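# Park a bicycle in a loose floor rack

## Task

Put the bike into the floor rack with one wheel sitting in the slot, pushed near the slot's closed end, and its kickstand raised fully. When finished the bike must be motionless and touch nothing except the rack: no wall, furniture or loose item. The rack can slide because it is not anchored. The bike must not topple or be left leaning, or the task fails.

## Robot and tools

ROBOT. TidyBot++: a four-caster mobile base (0.54 m long, 0.50 m wide, 0.38 m tall) carrying one seven-joint arm with a two-finger gripper. The shoulder sits 0.12 m ahead of the base centre, 0.68 m above the floor. Segments: upper arm 0.42 m, forearm 0.31 m, hand 0.31 m. At the start the arm is folded, hand pointing down, reaching up to 0.08 m past the base front. Cameras: base_camera (fixed on the base, looking forward and down) and wrist_camera (fisheye on the hand, looking along it).

FRAMES. Base frame: origin on the floor below the base centre, x forward, y left, z up, metres. hand_pose is reported in it: the point between the finger pads; its z axis runs along the fingers, its y axis is the opening direction. Odometry frame = base frame at the scene's start; base_odometry counts wheel turns (slip counts as motion) and drifts a few cm over many moves. Heading in rad, left positive, -3.142 to 3.142. base_tilt in degrees, forward and right positive.

move. One action per call; everything except cameras and blocking is the action.
- base: an object of relative offsets from where the base is now, along its current axes. translate_m (forward +, -2 to 2 m), strafe_m (left +, -2 to 2 m), rotate_rad (counter-clockwise from above +, -6.3 to 6.3 rad). Several keys may be combined.
- joints: absolute joint targets by name, radians. joint_1_rad (any angle; positive turns the arm clockwise from above, opposite to heading), joint_2_rad shoulder (-2.249 to 2.249; 0 = upper arm vertical, positive leans forward), joint_3_rad (any angle), joint_4_rad elbow (-2.579 to 2.579; 0 straight), joint_5_rad (any angle), joint_6_rad wrist (-2.099 to 2.099), joint_7_rad (any angle; at 1.57 with hand down the fingers open left/right). gripper_pos 0 (open, about 85 mm gap) to 1 (closed, roughly 100-150 N per finger). Free-turning joints take the short way round; send steps under half a turn.
- target: one list of seven numbers [x, y, z, qw, qx, qy, qz], an absolute hand pose in the base frame, metres plus unit quaternion. Alongside target, joints may only carry gripper_pos.
- speeds: caps for this call only: translate_m and strafe_m 0.05 to 0.5 m/s (give one only when both are used), rotate_rad 0.1 to 1.57 rad/s.
- cameras: list of base_camera, wrist_camera or all; [] gives none.
- blocking: true/omitted waits until everything rests; false returns in about 0.5 s while motion continues. A later move overrides only what it names.
No action lasts over 15 s; base moves time out at 14 s.

wait(seconds 0 to 10, cameras): lets time pass and returns state; wait(0) shows an unblocked move's progress in the line earlier move. stop(cameras): brakes all running motions. zoom_image(camera, region [x0, y0, x1, y1] pixels, at most 504x504) enlarges the latest image. read_manual(section "licences") only returns licence text. finished_scene(scene = current scene number) ends the scene irreversibly; the goal must hold with no help from the robot.

RESULTS. move line: done or the worst status. base_status, joint_status, hand_status: done, moving, off_target (rested away from target, may still push), contact_stop or time_out (uncommanded stop; later calls in that reply are skipped), not_followed (withheld by the self-collision or reachability check; lines joint command not followed / pose unreachable with cause:), stopped, torque_fault, limit_stop_at_motor_heat. hand_status done means within 10 mm and 2 degrees. hand_target is where the hand would be with joints on target. on_its_own lists uncommanded behaviour. motor_effort gives percent of max torque, positive toward larger joint values, bracket = peak over the last action; it is noisy. Motor temperatures are listed per joint; MOTOR HOT appears at 60 °C, an OVER-TEMPERATURE FAULT at 75 °C lets the arm sink for 30-60 s. ARM HIT flags a hard self or base hit. pictures names the returned images in order.

TIPS. Targets usually land within about 3 cm; correct by adding (wanted - measured hand_pose) to the last target's x, y, z. To hold still, resend hand_target, not hand_pose. Held weight makes the arm sag; never command a loaded joint to its current reading. Low, forward, close-in hand poses are unreliable and may drive the arm into the base; the arm does not avoid obstacles and keeps pushing. Hand reach with fingers down is about 0.94 m high close in, lower farther out.

AVOID. Catching the arm on something above about 0.6 m while driving, sideways swings of a stretched arm, or horizontal force on a raised hand can tip the robot; back away or retract to recover. A blocked base pushes hard until timeout. Torque limits (104.5 N m joints 1-4, 51.3 N m joints 5-7) trigger a 10 s arm freeze. Do not drop parts, release moving parts, slam, hit hard, over-squeeze something still resting, or twist/yank the gripper. Something may occasionally tug a held part or nudge loose objects. The rack is loose, so do not shove it with the bike or robot.

Each tool is called after "Call:" as a command line: name --argument value for each argument, lists and objects as JSON in quotes; but a table of rows of numbers goes row by row, as --pt "numbers of a row", without its own name.

## Session

Call:
move

Scene clock: 0.00 s.
Motor temperatures (°C): [38 35 34 39 38 51 44]
base_odometry: x=+0.000 y=+0.000 heading=+0.000
base_tilt: forward=+0.0 right=+0.6
base_status: not commanded
joint_positions: joint_1_rad=+0.018 joint_2_rad=-0.322 joint_3_rad=+3.139 joint_4_rad=-2.542 joint_5_rad=+0.018 joint_6_rad=-0.861 joint_7_rad=+1.593 gripper_pos=+0.000
joint_status: not commanded
motor_effort: joint_1_rad=+0 joint_2_rad=-1 joint_3_rad=+1 joint_4_rad=+14 joint_5_rad=-2 joint_6_rad=+1 joint_7_rad=+1
hand_pose: x=+0.2550 y=-0.0050 z=+0.5801 quat_wxyz=(+0.008, +0.999, +0.009, +0.030) (m; base frame)
hand_target: x=+0.2549 y=-0.0050 z=+0.5801 quat_wxyz=(+0.008, +0.999, +0.009, +0.030) (m; base frame)
hand_status: not commanded
pictures: base_camera, wrist_camera

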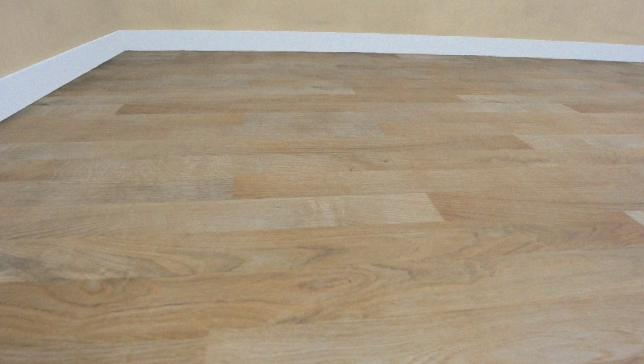

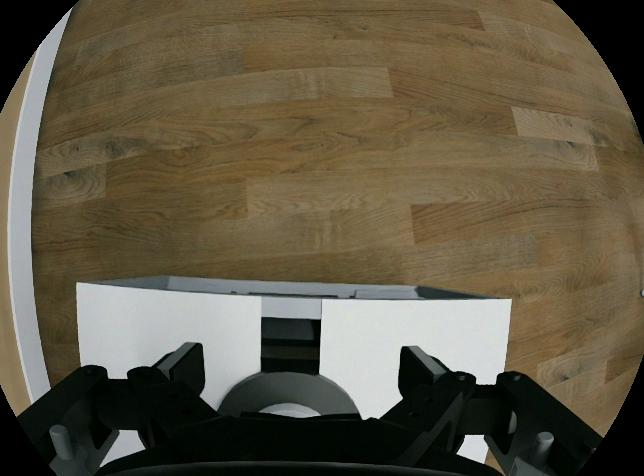

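Call:
move --base '{"rotate_rad": -1.57}' --joints '{"joint_6_rad": 0.5}'

Call:
move --base '{"rotate_rad": -1.3}'

Call:
move --base '{"rotate_rad": -1.3}'

Scene clock: 2.47 s.
Motor temperatures (°C): [38 35 34 39 38 51 44]
move: done
base_odometry: x=+0.000 y=+0.000 heading=-1.570
base_tilt: forward=+0.0 right=+0.6
base_status: done
joint_positions: joint_1_rad=+0.018 joint_2_rad=-0.322 joint_3_rad=+3.139 joint_4_rad=-2.540 joint_5_rad=+0.018 joint_6_rad=+0.465 joint_7_rad=+1.593 gripper_pos=+0.000
joint_status: all done
motor_effort: joint_1_rad=+0(1) joint_2_rad=-6(7) joint_3_rad=+1(2) joint_4_rad=+19(19) joint_5_rad=+0(2) joint_6_rad=+8(9) joint_7_rad=+1(1)
hand_pose: x=+0.5429 y=-0.0024 z=+0.8349 quat_wxyz=(+0.014, +0.769, +0.012, +0.640) (m; base frame)
hand_target: x=+0.5440 y=-0.0022 z=+0.8443 quat_wxyz=(+0.014, +0.758, +0.012, +0.652) (m; base frame)
hand_status: not commanded
pictures: base_camera, wrist_camera
camera_calibration:
wrist_camera: T_world_to_cam=[[-0.0146996, -0.998377, 0.0550284, -0.0468081], [-0.222076, -0.0503999, -0.973726, 0.988032], [0.974919, -0.0265338, -0.220974, -0.203082], [0, 0, 0, 1]] pos_world=[0.416718, -0.00232384, 0.919772]

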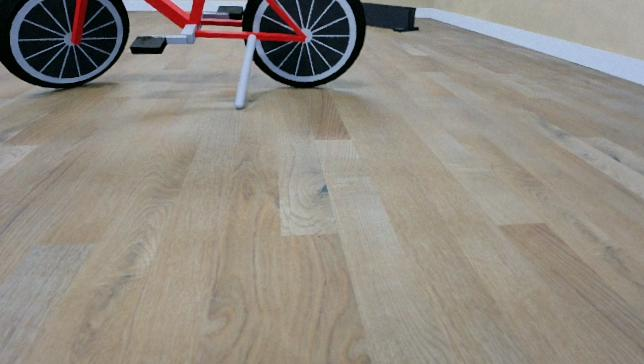

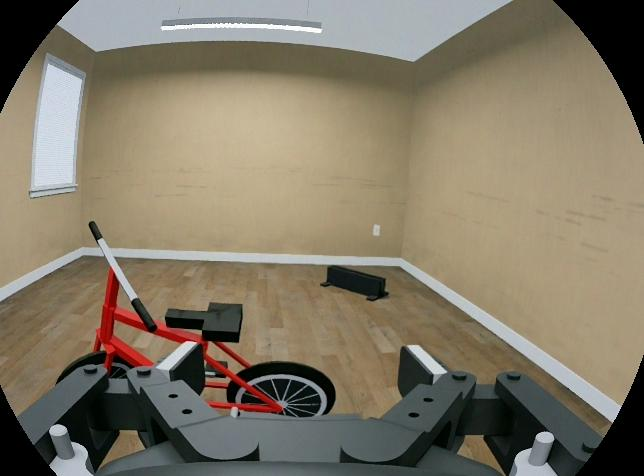

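Scene clock: 4.57 s.
Motor temperatures (°C): [38 35 34 39 38 51 44]
move: done
base_odometry: x=+0.000 y=+0.000 heading=-2.869
base_tilt: forward=+0.0 right=+0.6
base_status: done
joint_positions: joint_1_rad=+0.018 joint_2_rad=-0.322 joint_3_rad=+3.139 joint_4_rad=-2.540 joint_5_rad=+0.018 joint_6_rad=+0.465 joint_7_rad=+1.593 gripper_pos=+0.000
joint_status: not commanded
motor_effort: joint_1_rad=+0(1) joint_2_rad=-6(7) joint_3_rad=+0(2) joint_4_rad=+19(19) joint_5_rad=-2(3) joint_6_rad=+9(9) joint_7_rad=+0(1)
hand_pose: x=+0.5429 y=-0.0024 z=+0.8349 quat_wxyz=(+0.014, +0.768, +0.012, +0.640) (m; base frame)
hand_target: x=+0.5440 y=-0.0022 z=+0.8443 quat_wxyz=(+0.014, +0.758, +0.012, +0.652) (m; base frame)
hand_status: not commanded
pictures: base_camera, wrist_camera
camera_calibration:
wrist_camera: T_world_to_cam=[[-0.0147601, -0.998377, 0.0550085, -0.0467865], [-0.221959, -0.0503704, -0.973754, 0.988029], [0.974944, -0.0265824, -0.220856, -0.203195], [0, 0, 0, 1]] pos_world=[0.416715, -0.00234453, 0.919794]

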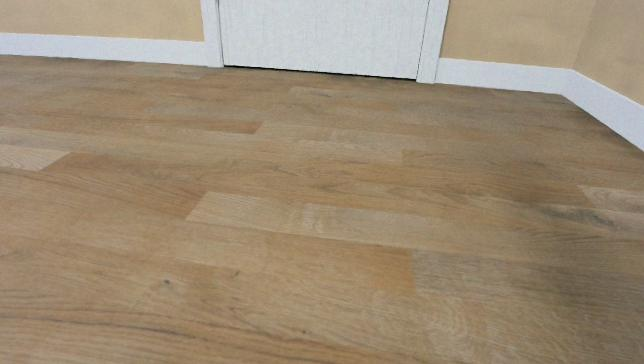

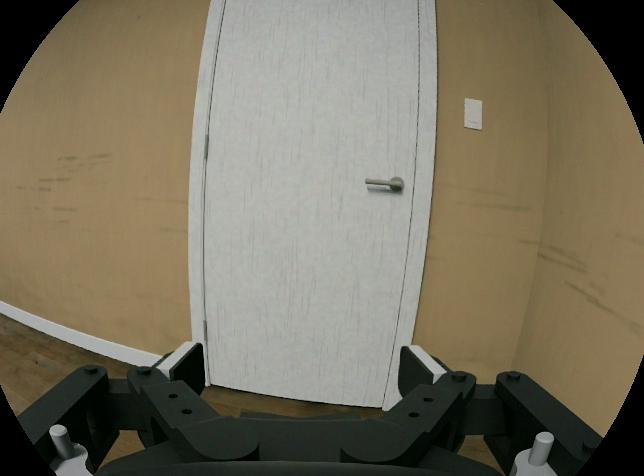

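Scene clock: 6.67 s.
Motor temperatures (°C): [38 35 34 39 38 51 44]
move: done
base_odometry: x=+0.000 y=+0.000 heading=+2.114
base_tilt: forward=+0.0 right=+0.6
base_status: done
joint_positions: joint_1_rad=+0.018 joint_2_rad=-0.322 joint_3_rad=+3.139 joint_4_rad=-2.540 joint_5_rad=+0.018 joint_6_rad=+0.465 joint_7_rad=+1.593 gripper_pos=+0.000
joint_status: not commanded
motor_effort: joint_1_rad=+0(1) joint_2_rad=-6(7) joint_3_rad=+0(2) joint_4_rad=+19(19) joint_5_rad=-1(3) joint_6_rad=+9(9) joint_7_rad=+1(1)
hand_pose: x=+0.5429 y=-0.0024 z=+0.8350 quat_wxyz=(+0.014, +0.768, +0.012, +0.640) (m; base frame)
hand_target: x=+0.5440 y=-0.0022 z=+0.8443 quat_wxyz=(+0.014, +0.758, +0.012, +0.652) (m; base frame)
hand_status: not commanded
pictures: base_camera, wrist_camera
camera_calibration:
wrist_camera: T_world_to_cam=[[-0.014823, -0.998377, 0.054988, -0.0467638], [-0.221784, -0.0503413, -0.973795, 0.988025], [0.974983, -0.0266301, -0.220678, -0.203363], [0, 0, 0, 1]] pos_world=[0.416711, -0.00236504, 0.919828]

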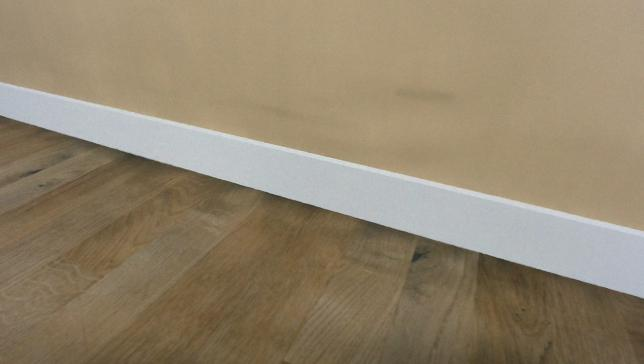

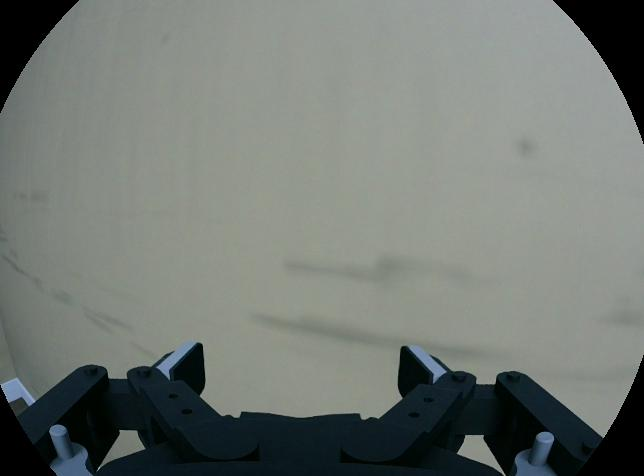

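Call:
move --base '{"rotate_rad": 2.6}'

Call:
zoom_image --camera "wrist_camera" --region '[40, 200, 440, 440]'

Call:
zoom_image --camera "base_camera" --region '[0, 0, 440, 130]'

Call:
zoom_image --camera "wrist_camera" --region '[300, 240, 420, 320]'

Scene clock: 9.87 s.
Motor temperatures (°C): [38 35 34 39 38 51 44]
move: done
base_odometry: x=+0.000 y=+0.000 heading=-1.569
base_tilt: forward=+0.0 right=+0.6
base_status: done
joint_positions: joint_1_rad=+0.018 joint_2_rad=-0.322 joint_3_rad=+3.139 joint_4_rad=-2.540 joint_5_rad=+0.018 joint_6_rad=+0.465 joint_7_rad=+1.593 gripper_pos=+0.000
joint_status: not commanded
motor_effort: joint_1_rad=+0(1) joint_2_rad=-6(7) joint_3_rad=+0(2) joint_4_rad=+19(19) joint_5_rad=-1(2) joint_6_rad=+8(9) joint_7_rad=+1(1)
hand_pose: x=+0.5429 y=-0.0026 z=+0.8351 quat_wxyz=(+0.014, +0.768, +0.012, +0.640) (m; base frame)
hand_target: x=+0.5440 y=-0.0022 z=+0.8443 quat_wxyz=(+0.014, +0.758, +0.012, +0.652) (m; base frame)
hand_status: not commanded
pictures: base_camera, wrist_camera
camera_calibration:
wrist_camera: T_world_to_cam=[[-0.0151947, -0.998378, 0.0548649, -0.046634], [-0.221563, -0.0501452, -0.973856, 0.988025], [0.975028, -0.0269535, -0.220442, -0.20359], [0, 0, 0, 1]] pos_world=[0.416707, -0.00250107, 0.919873]

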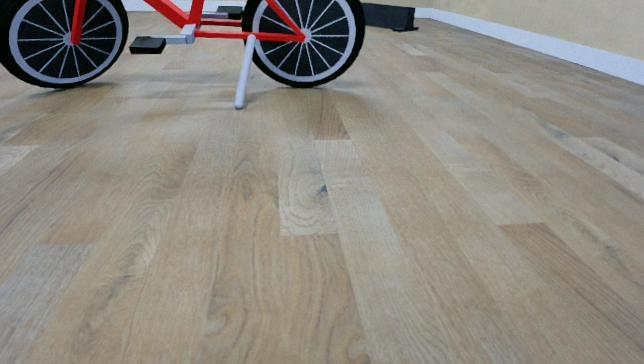

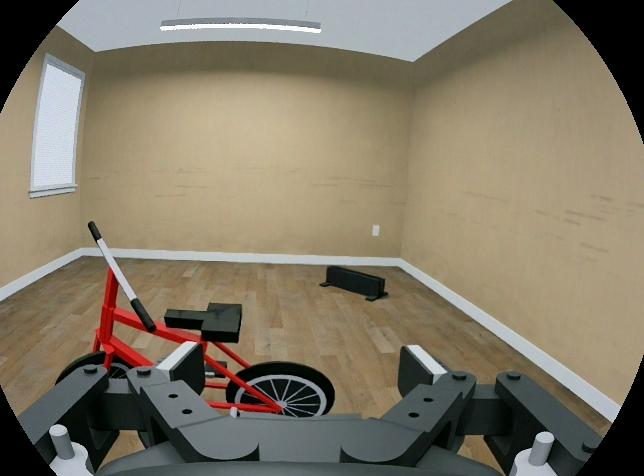

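Scaled by 1.260.

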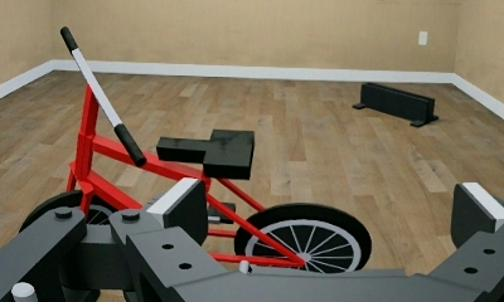

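Scaled by 1.145.

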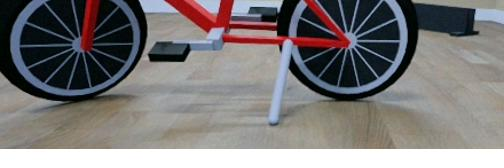

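Scaled by 4.200.

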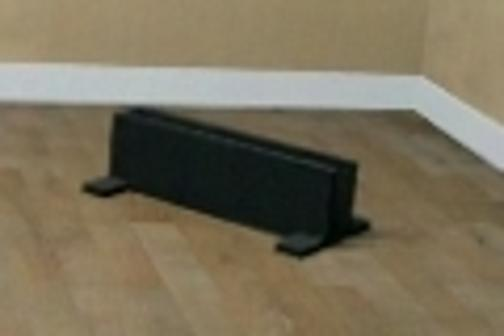

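Call:
move --base '{"translate_m": 1.3, "strafe_m": -0.7}'

Call:
zoom_image --camera "wrist_camera" --region '[200, 200, 450, 400]'

Call:
zoom_image --camera "base_camera" --region '[100, 0, 500, 200]'

Scene clock: 14.70 s.
Motor temperatures (°C): [38 35 34 39 38 51 44]
move: done
base_odometry: x=-0.698 y=-1.301 heading=-1.569
base_tilt: forward=+0.0 right=+0.6
base_status: done
joint_positions: joint_1_rad=+0.018 joint_2_rad=-0.322 joint_3_rad=+3.139 joint_4_rad=-2.540 joint_5_rad=+0.018 joint_6_rad=+0.467 joint_7_rad=+1.593 gripper_pos=+0.000
joint_status: not commanded
motor_effort: joint_1_rad=+0(1) joint_2_rad=-6(8) joint_3_rad=+0(1) joint_4_rad=+19(20) joint_5_rad=-2(3) joint_6_rad=+8(9) joint_7_rad=+1(1)
hand_pose: x=+0.5430 y=-0.0026 z=+0.8356 quat_wxyz=(+0.014, +0.768, +0.012, +0.640) (m; base frame)
hand_target: x=+0.5440 y=-0.0022 z=+0.8443 quat_wxyz=(+0.014, +0.758, +0.012, +0.652) (m; base frame)
hand_status: not commanded
pictures: base_camera, wrist_camera
camera_calibration:
wrist_camera: T_world_to_cam=[[-0.0152665, -0.998378, 0.0548463, -0.0466006], [-0.219813, -0.0501596, -0.974252, 0.987966], [0.975423, -0.0269294, -0.218691, -0.205237], [0, 0, 0, 1]] pos_world=[0.416649, -0.00249591, 0.9202]

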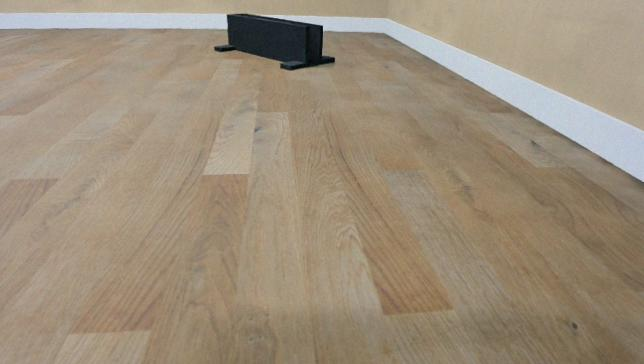

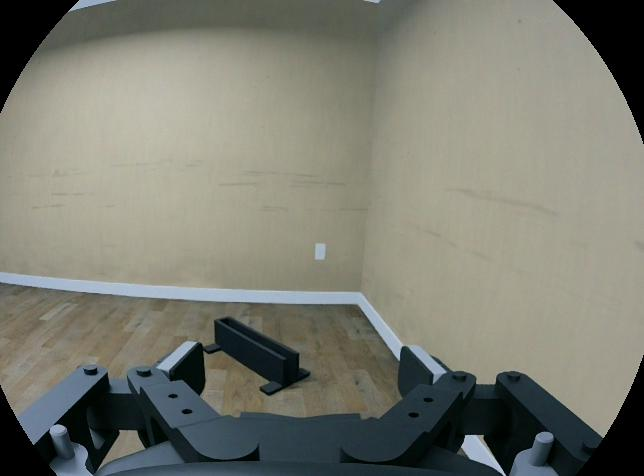

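Scaled by 2.016.

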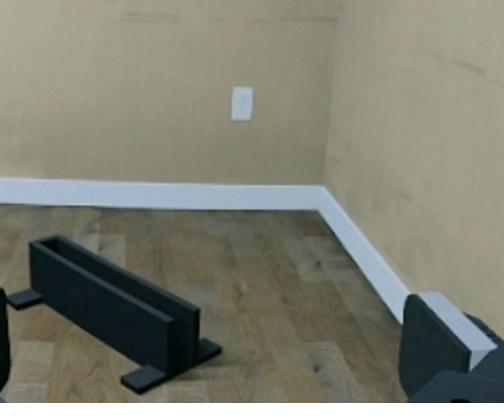

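Scaled by 1.260.

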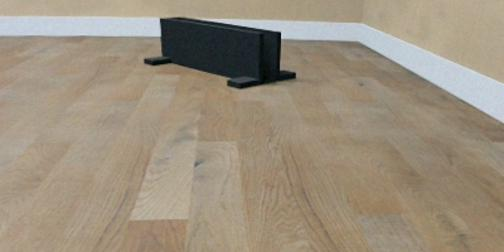

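Call:
move --base '{"translate_m": 0.85}' --cameras '[]'

Call:
move --base '{"translate_m": 0.15, "strafe_m": 0.85, "rotate_rad": -0.7}' --joints '{"joint_6_rad": 0.1}'

Call:
zoom_image --camera "base_camera" --region '[100, 0, 500, 200]'

Scene clock: 18.70 s.
Motor temperatures (°C): [38 35 34 39 38 51 44]
move: done
base_odometry: x=-0.696 y=-2.151 heading=-1.569
base_tilt: forward=+0.0 right=+0.6
base_status: done
joint_positions: joint_1_rad=+0.018 joint_2_rad=-0.322 joint_3_rad=+3.139 joint_4_rad=-2.540 joint_5_rad=+0.018 joint_6_rad=+0.468 joint_7_rad=+1.593 gripper_pos=+0.000
joint_status: not commanded
motor_effort: joint_1_rad=+0(1) joint_2_rad=-6(8) joint_3_rad=+0(1) joint_4_rad=+19(20) joint_5_rad=-1(2) joint_6_rad=+8(9) joint_7_rad=+1(1)
hand_pose: x=+0.5430 y=-0.0026 z=+0.8358 quat_wxyz=(+0.014, +0.768, +0.012, +0.641) (m; base frame)
hand_target: x=+0.5440 y=-0.0022 z=+0.8443 quat_wxyz=(+0.014, +0.758, +0.012, +0.652) (m; base frame)
hand_status: not commanded
pictures: none
No camera images: "cameras" was empty.

Scene clock: 21.93 s.
Motor temperatures (°C): [38 35 34 39 38 51 44]
move: done
base_odometry: x=+0.154 y=-2.300 heading=-2.270
base_tilt: forward=+0.0 right=+0.6
base_status: done
joint_positions: joint_1_rad=+0.018 joint_2_rad=-0.322 joint_3_rad=+3.140 joint_4_rad=-2.541 joint_5_rad=+0.018 joint_6_rad=+0.133 joint_7_rad=+1.593 gripper_pos=+0.000
joint_status: all done
motor_effort: joint_1_rad=+0(1) joint_2_rad=-5(7) joint_3_rad=+0(1) joint_4_rad=+18(21) joint_5_rad=-2(3) joint_6_rad=+7(9) joint_7_rad=+1(1)
hand_pose: x=+0.5072 y=-0.0039 z=+0.7375 quat_wxyz=(+0.013, +0.864, +0.011, +0.503) (m; base frame)
hand_target: x=+0.5016 y=-0.0038 z=+0.7281 quat_wxyz=(+0.013, +0.872, +0.012, +0.488) (m; base frame)
hand_status: not commanded
pictures: base_camera, wrist_camera
camera_calibration:
wrist_camera: T_world_to_cam=[[-0.00163892, -0.998425, 0.0560781, -0.050913], [-0.528646, -0.0467365, -0.847555, 0.947617], [0.848841, -0.0310346, -0.527737, 0.100271], [0, 0, 0, 1]] pos_world=[0.415757, -0.00343269, 0.858929]

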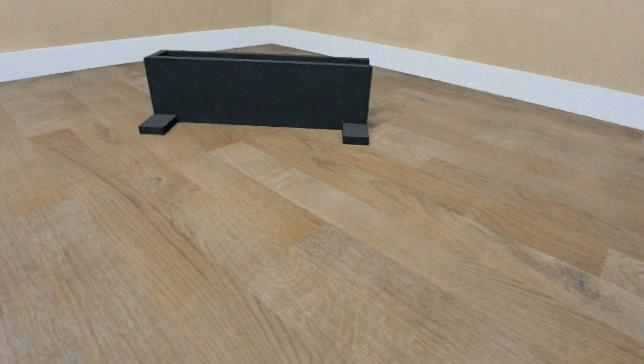

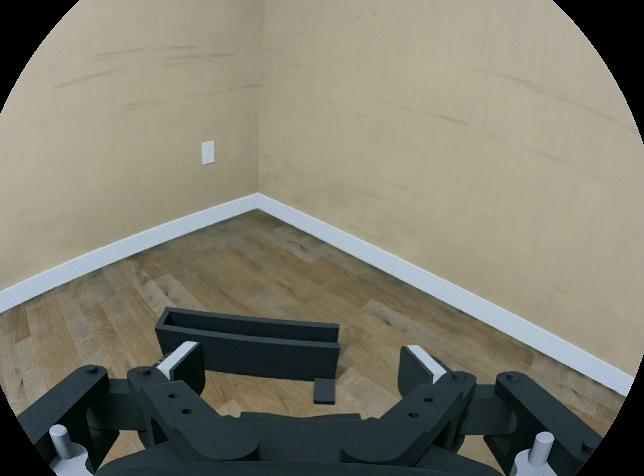

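Scaled by 1.260.

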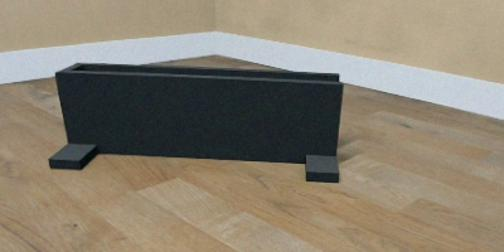

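Call:
move --base '{"translate_m": 0.38, "strafe_m": 0.21, "rotate_rad": -0.1}' --joints '{"joint_1_rad": 0, "joint_2_rad": 0.80, "joint_3_rad": 3.1416, "joint_4_rad": -1.52, "joint_5_rad": 0, "joint_6_rad": -0.82, "joint_7_rad": 0.0}'

Scene clock: 27.07 s.
Motor temperatures (°C): [38 35 34 39 38 51 44]
move: done
base_odometry: x=+0.070 y=-2.726 heading=-2.370
base_tilt: forward=+0.0 right=+0.6
base_status: done
joint_positions: joint_1_rad=+0.014 joint_2_rad=+0.782 joint_3_rad=+3.140 joint_4_rad=-1.532 joint_5_rad=+0.018 joint_6_rad=-0.774 joint_7_rad=+0.046 gripper_pos=+0.000
joint_status: all done
motor_effort: joint_1_rad=+0(2) joint_2_rad=-39(41) joint_3_rad=+0(2) joint_4_rad=+13(21) joint_5_rad=-1(3) joint_6_rad=+0(8) joint_7_rad=+1(2)
hand_pose: x=+0.6635 y=-0.0092 z=+0.4569 quat_wxyz=(-0.014, +0.723, -0.690, +0.023) (m; base frame)
hand_target: x=+0.6515 y=+0.0013 z=+0.4496 quat_wxyz=(-0.001, +0.707, -0.707, +0.001) (m; base frame)
hand_status: not commanded
pictures: base_camera, wrist_camera
camera_calibration:
wrist_camera: T_world_to_cam=[[-0.997511, -0.0611922, -0.0350422, 0.6708], [-0.0621209, 0.997728, 0.026056, 0.0931594], [0.0333682, 0.028168, -0.999046, 0.576334], [0, 0, 0, 1]] pos_world=[0.655686, -0.0681342, 0.596863]

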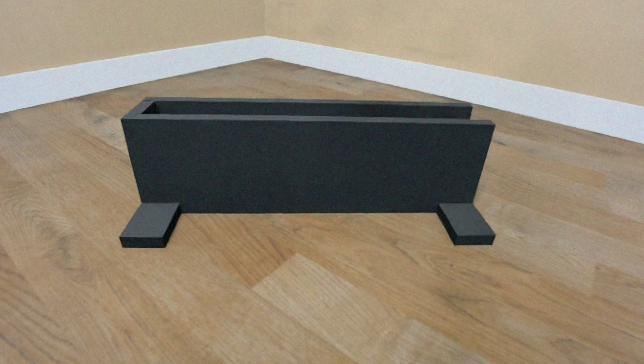

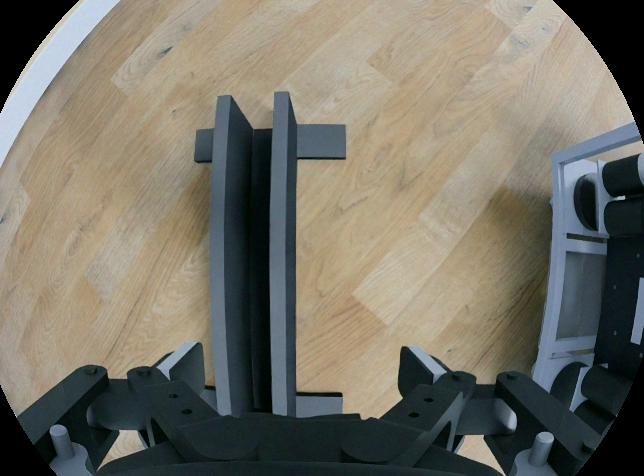

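Call:
move --base '{"translate_m": 0.048, "strafe_m": 0.03}' --joints '{"joint_1_rad": 0, "joint_2_rad": 1.183, "joint_3_rad": 3.1416, "joint_4_rad": -1.489, "joint_5_rad": 0, "joint_6_rad": -0.47, "joint_7_rad": 0.0, "gripper_pos": 0.4}'

Scene clock: 29.37 s.
Motor temperatures (°C): [38 35 34 39 38 51 44]
move: done
base_odometry: x=+0.057 y=-2.781 heading=-2.369
base_tilt: forward=+0.0 right=+0.6
base_status: done
joint_positions: joint_1_rad=+0.007 joint_2_rad=+1.174 joint_3_rad=+3.140 joint_4_rad=-1.499 joint_5_rad=+0.018 joint_6_rad=-0.515 joint_7_rad=+0.044 gripper_pos=+0.400
joint_status: all done
motor_effort: joint_1_rad=+0(2) joint_2_rad=-42(47) joint_3_rad=+0(2) joint_4_rad=+7(14) joint_5_rad=-2(3) joint_6_rad=+0(1) joint_7_rad=+1(2)
hand_pose: x=+0.6346 y=-0.0038 z=+0.2531 quat_wxyz=(+0.018, +0.726, -0.688, -0.015) (m; base frame)
hand_target: x=+0.6506 y=+0.0013 z=+0.2493 quat_wxyz=(+0.000, +0.707, -0.707, +0.000) (m; base frame)
hand_status: not commanded
pictures: base_camera, wrist_camera
camera_calibration:
wrist_camera: T_world_to_cam=[[-0.995544, -0.0689505, 0.064326, 0.608821], [-0.0666278, 0.99707, 0.0375837, 0.0911607], [-0.0667289, 0.0331303, -0.997221, 0.436621], [0, 0, 0, 1]] pos_world=[0.641317, -0.0633804, 0.392818]

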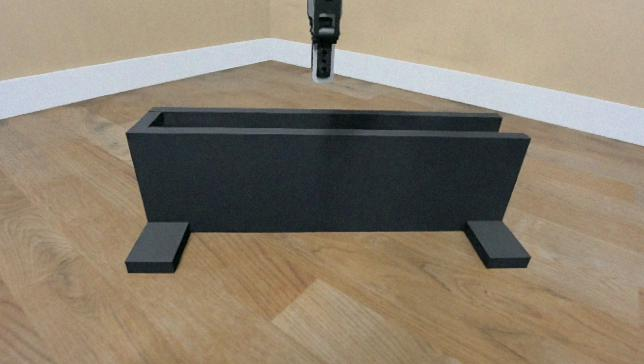

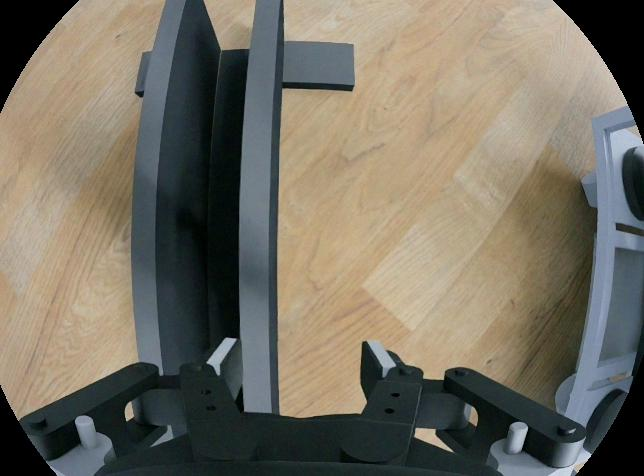

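Call:
move --base '{"translate_m": 0.026, "strafe_m": -0.005}' --joints '{"joint_1_rad": 0, "joint_2_rad": 1.294, "joint_3_rad": 3.1416, "joint_4_rad": -1.414, "joint_5_rad": 0, "joint_6_rad": -0.434, "joint_7_rad": 0.0, "gripper_pos": 0.4}'

Scene clock: 30.73 s.
Motor temperatures (°C): [38 36 34 39 38 51 44]
move: done
base_odometry: x=+0.035 y=-2.796 heading=-2.369
base_tilt: forward=+0.0 right=+0.6
base_status: done
joint_positions: joint_1_rad=+0.007 joint_2_rad=+1.279 joint_3_rad=+3.140 joint_4_rad=-1.419 joint_5_rad=+0.018 joint_6_rad=-0.473 joint_7_rad=+0.044 gripper_pos=+0.400
joint_status: all done
motor_effort: joint_1_rad=+0(2) joint_2_rad=-43(46) joint_3_rad=-1(1) joint_4_rad=+7(9) joint_5_rad=-1(2) joint_6_rad=+0(2) joint_7_rad=+0(1)
hand_pose: x=+0.6476 y=-0.0036 z=+0.2076 quat_wxyz=(+0.012, +0.726, -0.688, -0.009) (m; base frame)
hand_target: x=+0.6557 y=+0.0013 z=+0.2002 quat_wxyz=(+0.000, +0.707, -0.707, +0.000) (m; base frame)
hand_status: not commanded
pictures: base_camera, wrist_camera
camera_calibration:
wrist_camera: T_world_to_cam=[[-0.996476, -0.0689766, 0.0477218, 0.628657], [-0.0672385, 0.997046, 0.0371171, 0.0940795], [-0.0501411, 0.0337776, -0.998171, 0.381571], [0, 0, 0, 1]] pos_world=[0.6519, -0.0633276, 0.34738]

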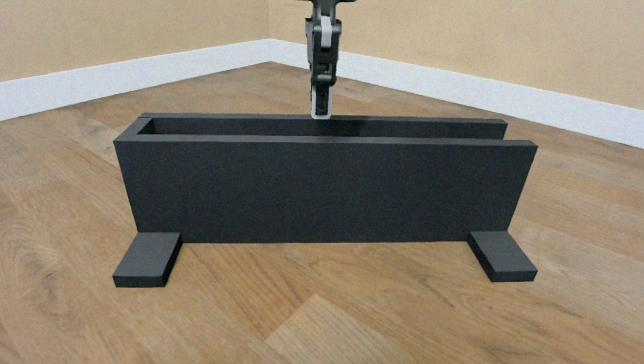

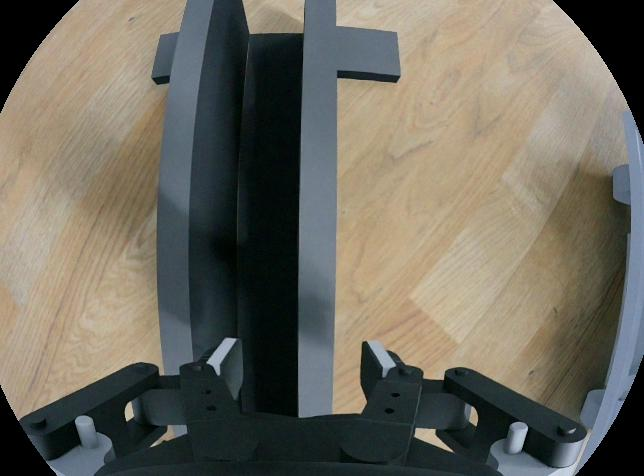

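Call:
move --joints '{"joint_1_rad": 0, "joint_2_rad": 1.425, "joint_3_rad": 3.1416, "joint_4_rad": -1.341, "joint_5_rad": 0, "joint_6_rad": -0.36, "joint_7_rad": 0.0, "gripper_pos": 0.4}'

Scene clock: 32.40 s.
Motor temperatures (°C): [38 36 34 39 38 51 44]
move: off_target
base_odometry: x=+0.035 y=-2.796 heading=-2.369
base_tilt: forward=+0.0 right=+0.6
base_status: not commanded
joint_positions: joint_1_rad=+0.007 joint_2_rad=+1.361 joint_3_rad=+3.140 joint_4_rad=-1.360 joint_5_rad=+0.018 joint_6_rad=-0.416 joint_7_rad=+0.044 gripper_pos=+0.400
joint_status: joint_2_rad off_target (ended at +1.361, target +1.425); the others done
motor_effort: joint_1_rad=-1(1) joint_2_rad=-33(44) joint_3_rad=-1(2) joint_4_rad=+11(13) joint_5_rad=-1(2) joint_6_rad=+7(11) joint_7_rad=+1(1)
hand_pose: x=+0.6607 y=-0.0034 z=+0.1713 quat_wxyz=(+0.000, +0.726, -0.688, +0.004) (m; base frame)
hand_target: x=+0.6555 y=+0.0013 z=+0.1392 quat_wxyz=(-0.006, +0.707, -0.707, +0.006) (m; base frame)
hand_status: not commanded
pictures: base_camera, wrist_camera
camera_calibration:
wrist_camera: T_world_to_cam=[[-0.997541, -0.0689702, 0.012483, 0.650235], [-0.0684903, 0.997021, 0.0354782, 0.0972051], [-0.0148927, 0.0345359, -0.999292, 0.322856], [0, 0, 0, 1]] pos_world=[0.660102, -0.0632188, 0.311062]

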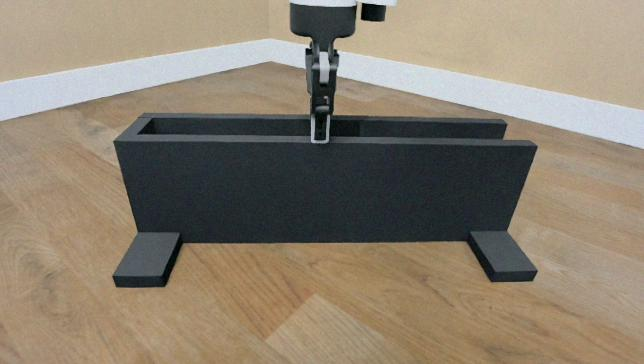

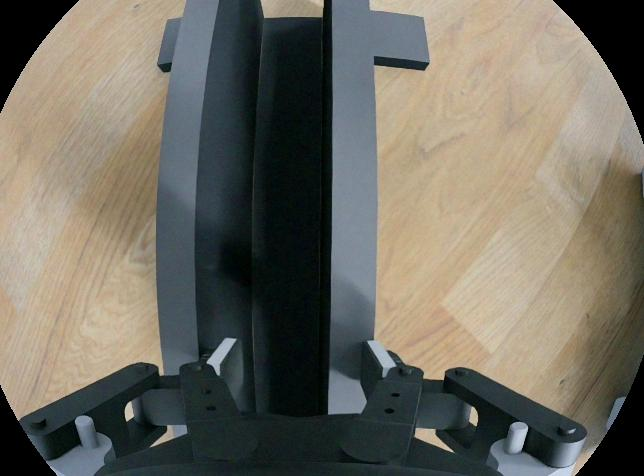

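Call:
move --joints '{"joint_2_rad": 1.294, "joint_4_rad": -1.414, "joint_6_rad": -0.41}' --cameras '[]'

Call:
move --base '{"translate_m": -0.02}' --cameras '[]'

Call:
move --joints '{"joint_2_rad": 1.40, "joint_4_rad": -1.355, "joint_6_rad": -0.36}'

Scene clock: 33.73 s.
Motor temperatures (°C): [38 36 34 39 38 51 44]
move: done
base_odometry: x=+0.035 y=-2.796 heading=-2.369
base_tilt: forward=+0.0 right=+0.6
base_status: not commanded
joint_positions: joint_1_rad=+0.007 joint_2_rad=+1.317 joint_3_rad=+3.140 joint_4_rad=-1.404 joint_5_rad=+0.018 joint_6_rad=-0.408 joint_7_rad=+0.044 gripper_pos=+0.400
joint_status: all done
motor_effort: joint_1_rad=+0(1) joint_2_rad=-44(45) joint_3_rad=-1(2) joint_4_rad=+7(11) joint_5_rad=-2(3) joint_6_rad=+0(8) joint_7_rad=+1(1)
hand_pose: x=+0.6585 y=-0.0034 z=+0.1893 quat_wxyz=(-0.002, +0.726, -0.688, +0.006) (m; base frame)
hand_target: x=+0.6632 y=+0.0013 z=+0.2003 quat_wxyz=(-0.008, +0.707, -0.707, +0.008) (m; base frame)
hand_status: not commanded
pictures: none
No camera images: "cameras" was empty.

Scene clock: 34.47 s.
Motor temperatures (°C): [38 36 34 39 38 51 44]
move: done
base_odometry: x=+0.050 y=-2.782 heading=-2.369
base_tilt: forward=+0.0 right=+0.6
base_status: done
joint_positions: joint_1_rad=+0.007 joint_2_rad=+1.314 joint_3_rad=+3.140 joint_4_rad=-1.414 joint_5_rad=+0.018 joint_6_rad=-0.408 joint_7_rad=+0.044 gripper_pos=+0.400
joint_status: not commanded
motor_effort: joint_1_rad=+0(1) joint_2_rad=-44(45) joint_3_rad=-1(2) joint_4_rad=+7(9) joint_5_rad=-1(2) joint_6_rad=+0(1) joint_7_rad=+1(1)
hand_pose: x=+0.6536 y=-0.0033 z=+0.1894 quat_wxyz=(+0.000, +0.726, -0.688, +0.004) (m; base frame)
hand_target: x=+0.6632 y=+0.0013 z=+0.2003 quat_wxyz=(-0.008, +0.707, -0.707, +0.008) (m; base frame)
hand_status: not commanded
pictures: none
No camera images: "cameras" was empty.

Scene clock: 35.47 s.
Motor temperatures (°C): [38 36 34 39 38 51 44]
move: done
base_odometry: x=+0.050 y=-2.782 heading=-2.369
base_tilt: forward=+0.0 right=+0.6
base_status: not commanded
joint_positions: joint_1_rad=+0.007 joint_2_rad=+1.387 joint_3_rad=+3.140 joint_4_rad=-1.362 joint_5_rad=+0.018 joint_6_rad=-0.393 joint_7_rad=+0.044 gripper_pos=+0.400
joint_status: all done
motor_effort: joint_1_rad=+0(1) joint_2_rad=-44(46) joint_3_rad=-1(2) joint_4_rad=+6(8) joint_5_rad=-1(2) joint_6_rad=+0(1) joint_7_rad=+0(1)
hand_pose: x=+0.6528 y=-0.0032 z=+0.1572 quat_wxyz=(+0.002, +0.726, -0.688, +0.002) (m; base frame)
hand_target: x=+0.6604 y=+0.0013 z=+0.1510 quat_wxyz=(-0.009, +0.707, -0.707, +0.009) (m; base frame)
hand_status: not commanded
pictures: base_camera, wrist_camera
camera_calibration:
wrist_camera: T_world_to_cam=[[-0.997445, -0.069038, 0.0183646, 0.641549], [-0.0683389, 0.997001, 0.0363024, 0.0967643], [-0.0208158, 0.0349546, -0.999172, 0.312464], [0, 0, 0, 1]] pos_world=[0.653027, -0.063105, 0.296911]

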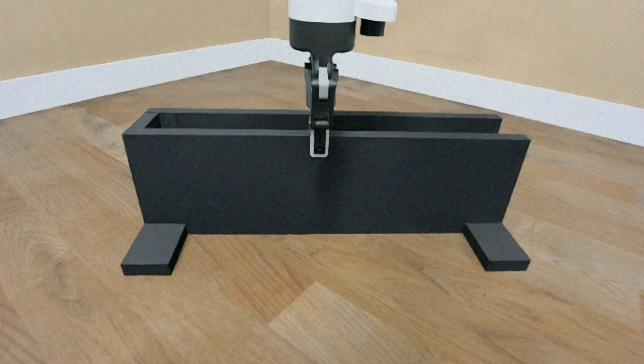

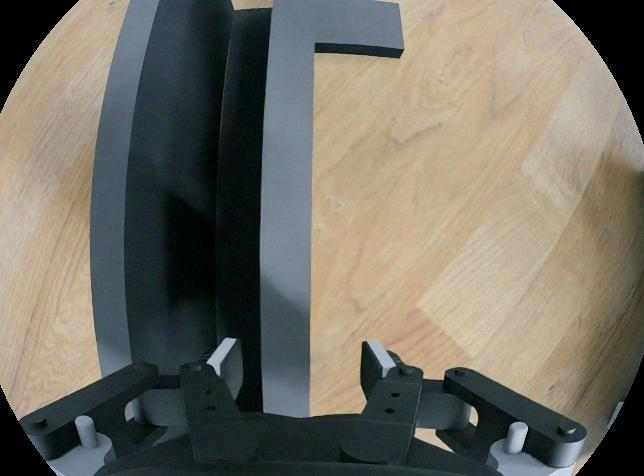

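Call:
move --joints '{"joint_2_rad": 1.455, "joint_4_rad": -1.322, "joint_6_rad": -0.345}' --cameras '[]'

Call:
move --joints '{"gripper_pos": 1}'

Scene clock: 36.43 s.
Motor temperatures (°C): [38 36 34 39 38 51 44]
move: done
base_odometry: x=+0.050 y=-2.782 heading=-2.369
base_tilt: forward=+0.0 right=+0.6
base_status: not commanded
joint_positions: joint_1_rad=+0.007 joint_2_rad=+1.438 joint_3_rad=+3.140 joint_4_rad=-1.328 joint_5_rad=+0.018 joint_6_rad=-0.383 joint_7_rad=+0.044 gripper_pos=+0.400
joint_status: all done
motor_effort: joint_1_rad=+0(1) joint_2_rad=-44(46) joint_3_rad=-1(2) joint_4_rad=+6(7) joint_5_rad=-1(2) joint_6_rad=+0(1) joint_7_rad=+0(1)
hand_pose: x=+0.6486 y=-0.0032 z=+0.1337 quat_wxyz=(+0.005, +0.726, -0.688, -0.001) (m; base frame)
hand_target: x=+0.6551 y=+0.0013 z=+0.1255 quat_wxyz=(-0.007, +0.707, -0.707, +0.007) (m; base frame)
hand_status: not commanded
pictures: none
No camera images: "cameras" was empty.

Scene clock: 37.30 s.
Motor temperatures (°C): [38 36 34 39 38 51 44]
move: off_target
base_odometry: x=+0.050 y=-2.782 heading=-2.369
base_tilt: forward=+0.0 right=+0.6
base_status: not commanded
joint_positions: joint_1_rad=+0.006 joint_2_rad=+1.438 joint_3_rad=+3.140 joint_4_rad=-1.319 joint_5_rad=+0.018 joint_6_rad=-0.374 joint_7_rad=+0.044 gripper_pos=+0.804
joint_status: gripper_pos off_target (ended at +0.804, target +1.000)
motor_effort: joint_1_rad=+0(2) joint_2_rad=-40(44) joint_3_rad=-1(2) joint_4_rad=+6(11) joint_5_rad=-1(3) joint_6_rad=+2(7) joint_7_rad=+0(1)
hand_pose: x=+0.6575 y=-0.0028 z=+0.1351 quat_wxyz=(-0.002, +0.726, -0.687, +0.006) (m; base frame)
hand_target: x=+0.6551 y=+0.0013 z=+0.1255 quat_wxyz=(-0.007, +0.707, -0.707, +0.007) (m; base frame)
hand_status: not commanded
pictures: base_camera, wrist_camera
camera_calibration:
wrist_camera: T_world_to_cam=[[-0.997547, -0.0696819, 0.00670189, 0.648347], [-0.0693989, 0.996944, 0.0358555, 0.0981927], [-0.0091799, 0.0353025, -0.999335, 0.282837], [0, 0, 0, 1]] pos_world=[0.656168, -0.0626994, 0.274783]

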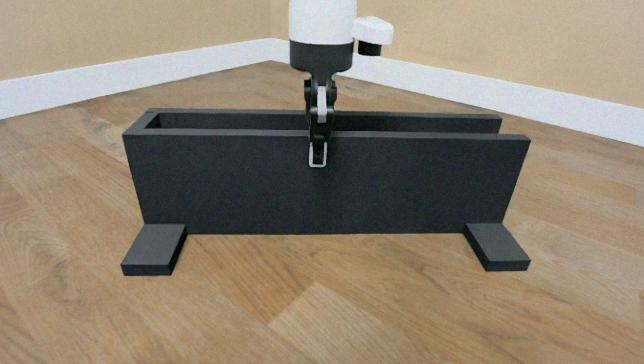

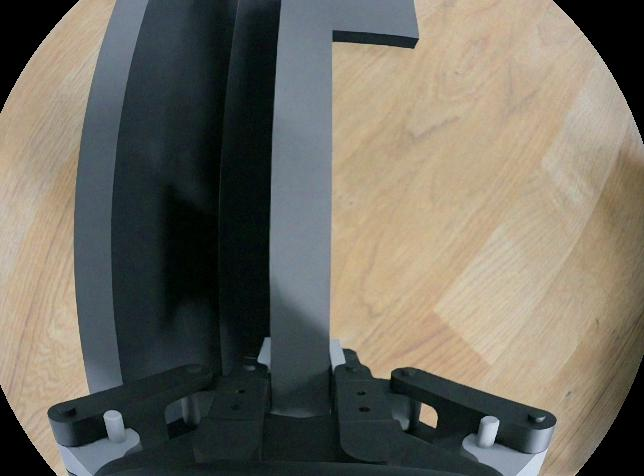

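Call:
move --joints '{"joint_2_rad": 1.34, "joint_4_rad": -1.39, "joint_6_rad": -0.36}'

Scene clock: 38.37 s.
Motor temperatures (°C): [38 36 34 39 38 51 44]
move: off_target
base_odometry: x=+0.050 y=-2.782 heading=-2.369
base_tilt: forward=+0.0 right=+0.6
base_status: not commanded
joint_positions: joint_1_rad=+0.006 joint_2_rad=+1.412 joint_3_rad=+3.140 joint_4_rad=-1.389 joint_5_rad=+0.018 joint_6_rad=-0.371 joint_7_rad=+0.043 gripper_pos=+0.804
joint_status: joint_2_rad off_target (ended at +1.412, target +1.340); the others done
motor_effort: joint_1_rad=+0(1) joint_2_rad=-51(52) joint_3_rad=-1(2) joint_4_rad=+7(8) joint_5_rad=-1(3) joint_6_rad=+0(3) joint_7_rad=+1(1)
hand_pose: x=+0.6300 y=-0.0026 z=+0.1408 quat_wxyz=(+0.012, +0.726, -0.688, -0.010) (m; base frame)
hand_target: x=+0.6704 y=+0.0013 z=+0.1791 quat_wxyz=(-0.018, +0.707, -0.707, +0.018) (m; base frame)
hand_status: not commanded
pictures: base_camera, wrist_camera
camera_calibration:
wrist_camera: T_world_to_cam=[[-0.996463, -0.0686863, 0.048415, 0.614278], [-0.0668299, 0.997003, 0.0389736, 0.0938312], [-0.0509468, 0.0356002, -0.998067, 0.314453], [0, 0, 0, 1]] pos_world=[0.634396, -0.0625522, 0.280448]

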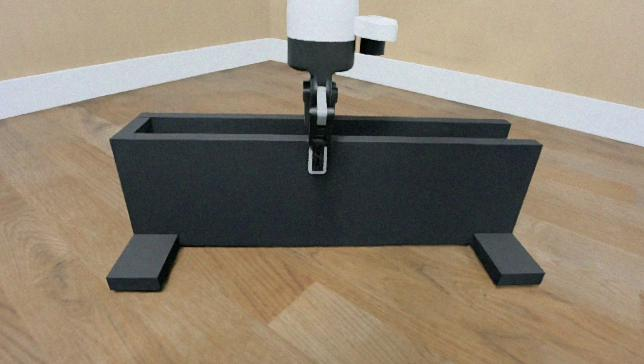

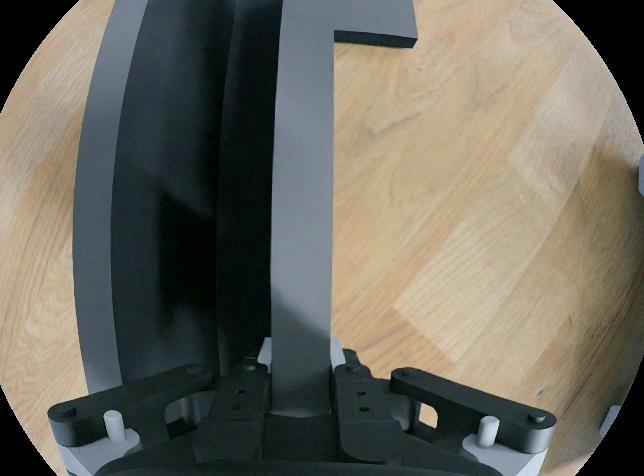

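Call:
move --joints '{"joint_2_rad": 1.20, "joint_4_rad": -1.40, "joint_6_rad": -0.45}'

Scene clock: 39.90 s.
Motor temperatures (°C): [38 36 34 39 38 51 44]
move: off_target
base_odometry: x=+0.050 y=-2.782 heading=-2.369
base_tilt: forward=+0.0 right=+0.6
base_status: not commanded
joint_positions: joint_1_rad=+0.006 joint_2_rad=+1.264 joint_3_rad=+3.140 joint_4_rad=-1.417 joint_5_rad=+0.018 joint_6_rad=-0.428 joint_7_rad=+0.043 gripper_pos=+0.804
joint_status: joint_2_rad off_target (ended at +1.264, target +1.200); the others done
motor_effort: joint_1_rad=+0(1) joint_2_rad=-56(59) joint_3_rad=-1(2) joint_4_rad=+12(13) joint_5_rad=-2(2) joint_6_rad=+2(3) joint_7_rad=+1(1)
hand_pose: x=+0.6701 y=-0.0032 z=+0.2162 quat_wxyz=(-0.009, +0.726, -0.688, +0.014) (m; base frame)
hand_target: x=+0.7017 y=+0.0013 z=+0.2549 quat_wxyz=(-0.032, +0.706, -0.706, +0.032) (m; base frame)
hand_status: not commanded
pictures: base_camera, wrist_camera
camera_calibration:
wrist_camera: T_world_to_cam=[[-0.997543, -0.0684353, -0.0149977, 0.665043], [-0.0689031, 0.997068, 0.0332816, 0.0967471], [0.0126761, 0.0342332, -0.999333, 0.349369], [0, 0, 0, 1]] pos_world=[0.665647, -0.062911, 0.35589]

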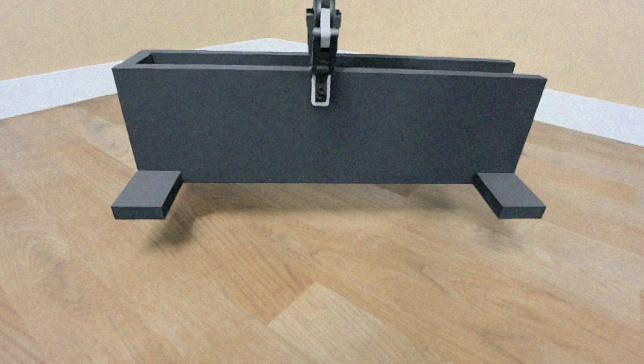

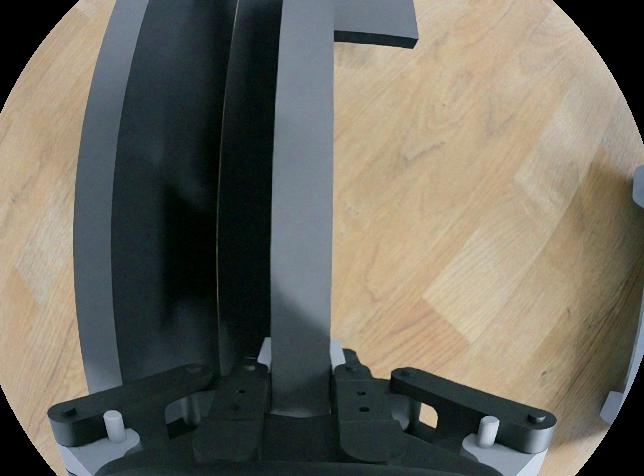

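Call:
move --joints '{"joint_7_rad": 1.57}' --cameras '[]'

Call:
move --base '{"translate_m": -0.4, "strafe_m": 0.38, "rotate_rad": -2.27}' --speeds '{"rotate_rad": 0.6}'

Scene clock: 43.17 s.
Motor temperatures (°C): [38 37 34 39 38 51 44]
move: done
base_odometry: x=+0.050 y=-2.782 heading=-2.369
base_tilt: forward=+0.0 right=+0.6
base_status: not commanded
joint_positions: joint_1_rad=+0.006 joint_2_rad=+1.264 joint_3_rad=+3.140 joint_4_rad=-1.417 joint_5_rad=+0.018 joint_6_rad=-0.428 joint_7_rad=+1.527 gripper_pos=+0.804
joint_status: all done
motor_effort: joint_1_rad=+0(2) joint_2_rad=-56(57) joint_3_rad=-2(3) joint_4_rad=+11(12) joint_5_rad=-2(4) joint_6_rad=+1(2) joint_7_rad=+0(2)
hand_pose: x=+0.6701 y=-0.0031 z=+0.2162 quat_wxyz=(+0.003, +1.000, -0.017, +0.017) (m; base frame)
hand_target: x=+0.7017 y=+0.0013 z=+0.2549 quat_wxyz=(+0.000, +0.999, +0.000, +0.046) (m; base frame)
hand_status: not commanded
pictures: none
No camera images: "cameras" was empty.

Scene clock: 48.10 s.
Motor temperatures (°C): [38 37 34 39 38 51 44]
move: done
base_odometry: x=+0.601 y=-2.775 heading=+1.645
base_tilt: forward=+0.0 right=+0.6
base_status: done
joint_positions: joint_1_rad=+0.003 joint_2_rad=+1.264 joint_3_rad=+3.150 joint_4_rad=-1.419 joint_5_rad=+0.018 joint_6_rad=-0.431 joint_7_rad=+1.528 gripper_pos=+0.804
joint_status: not commanded
motor_effort: joint_1_rad=+0(7) joint_2_rad=-56(57) joint_3_rad=-2(7) joint_4_rad=+11(14) joint_5_rad=-1(3) joint_6_rad=+1(3) joint_7_rad=+1(1)
hand_pose: x=+0.6679 y=-0.0077 z=+0.2158 quat_wxyz=(+0.008, +1.000, -0.016, +0.014) (m; base frame)
hand_target: x=+0.7017 y=+0.0013 z=+0.2549 quat_wxyz=(+0.000, +0.999, +0.000, +0.046) (m; base frame)
hand_status: not commanded
pictures: base_camera, wrist_camera
camera_calibration:
wrist_camera: T_world_to_cam=[[-0.0170558, -0.999324, 0.032559, -0.00977186], [-0.999755, 0.0175044, 0.0135421, 0.719577], [-0.0141029, -0.03232, -0.999378, 0.366575], [0, 0, 0, 1]] pos_world=[0.724403, -0.0105133, 0.356921]

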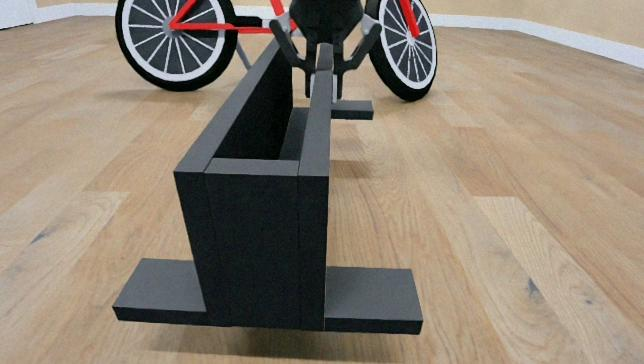

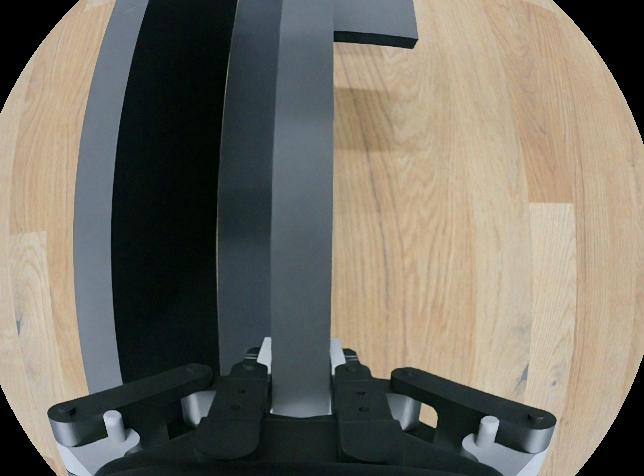

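Call:
move --joints '{"joint_7_rad": 3.1}' --cameras '["base_camera"]'

Call:
zoom_image --camera "base_camera" --region '[100, 0, 460, 110]'

Scene clock: 50.50 s.
Motor temperatures (°C): [38 38 34 39 38 51 44]
move: done
base_odometry: x=+0.601 y=-2.775 heading=+1.645
base_tilt: forward=+0.0 right=+0.6
base_status: not commanded
joint_positions: joint_1_rad=+0.003 joint_2_rad=+1.264 joint_3_rad=+3.150 joint_4_rad=-1.419 joint_5_rad=+0.018 joint_6_rad=-0.431 joint_7_rad=+3.056 gripper_pos=+0.804
joint_status: all done
motor_effort: joint_1_rad=+0(1) joint_2_rad=-55(56) joint_3_rad=-2(2) joint_4_rad=+10(11) joint_5_rad=-2(3) joint_6_rad=-1(1) joint_7_rad=+0(2)
hand_pose: x=+0.6679 y=-0.0077 z=+0.2158 quat_wxyz=(+0.015, +0.733, +0.680, +0.005) (m; base frame)
hand_target: x=+0.7017 y=+0.0013 z=+0.2549 quat_wxyz=(+0.032, +0.721, +0.692, +0.033) (m; base frame)
hand_status: not commanded
pictures: base_camera

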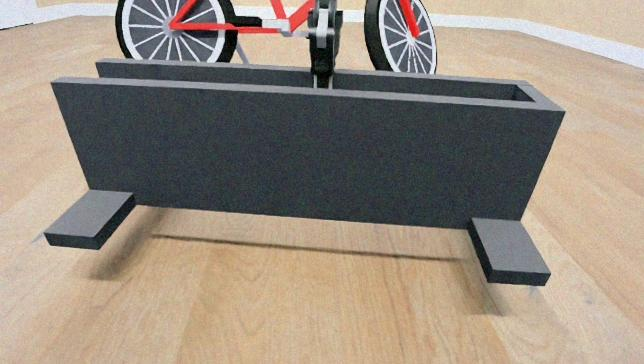

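Scaled by 1.400.

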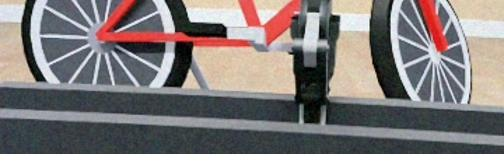

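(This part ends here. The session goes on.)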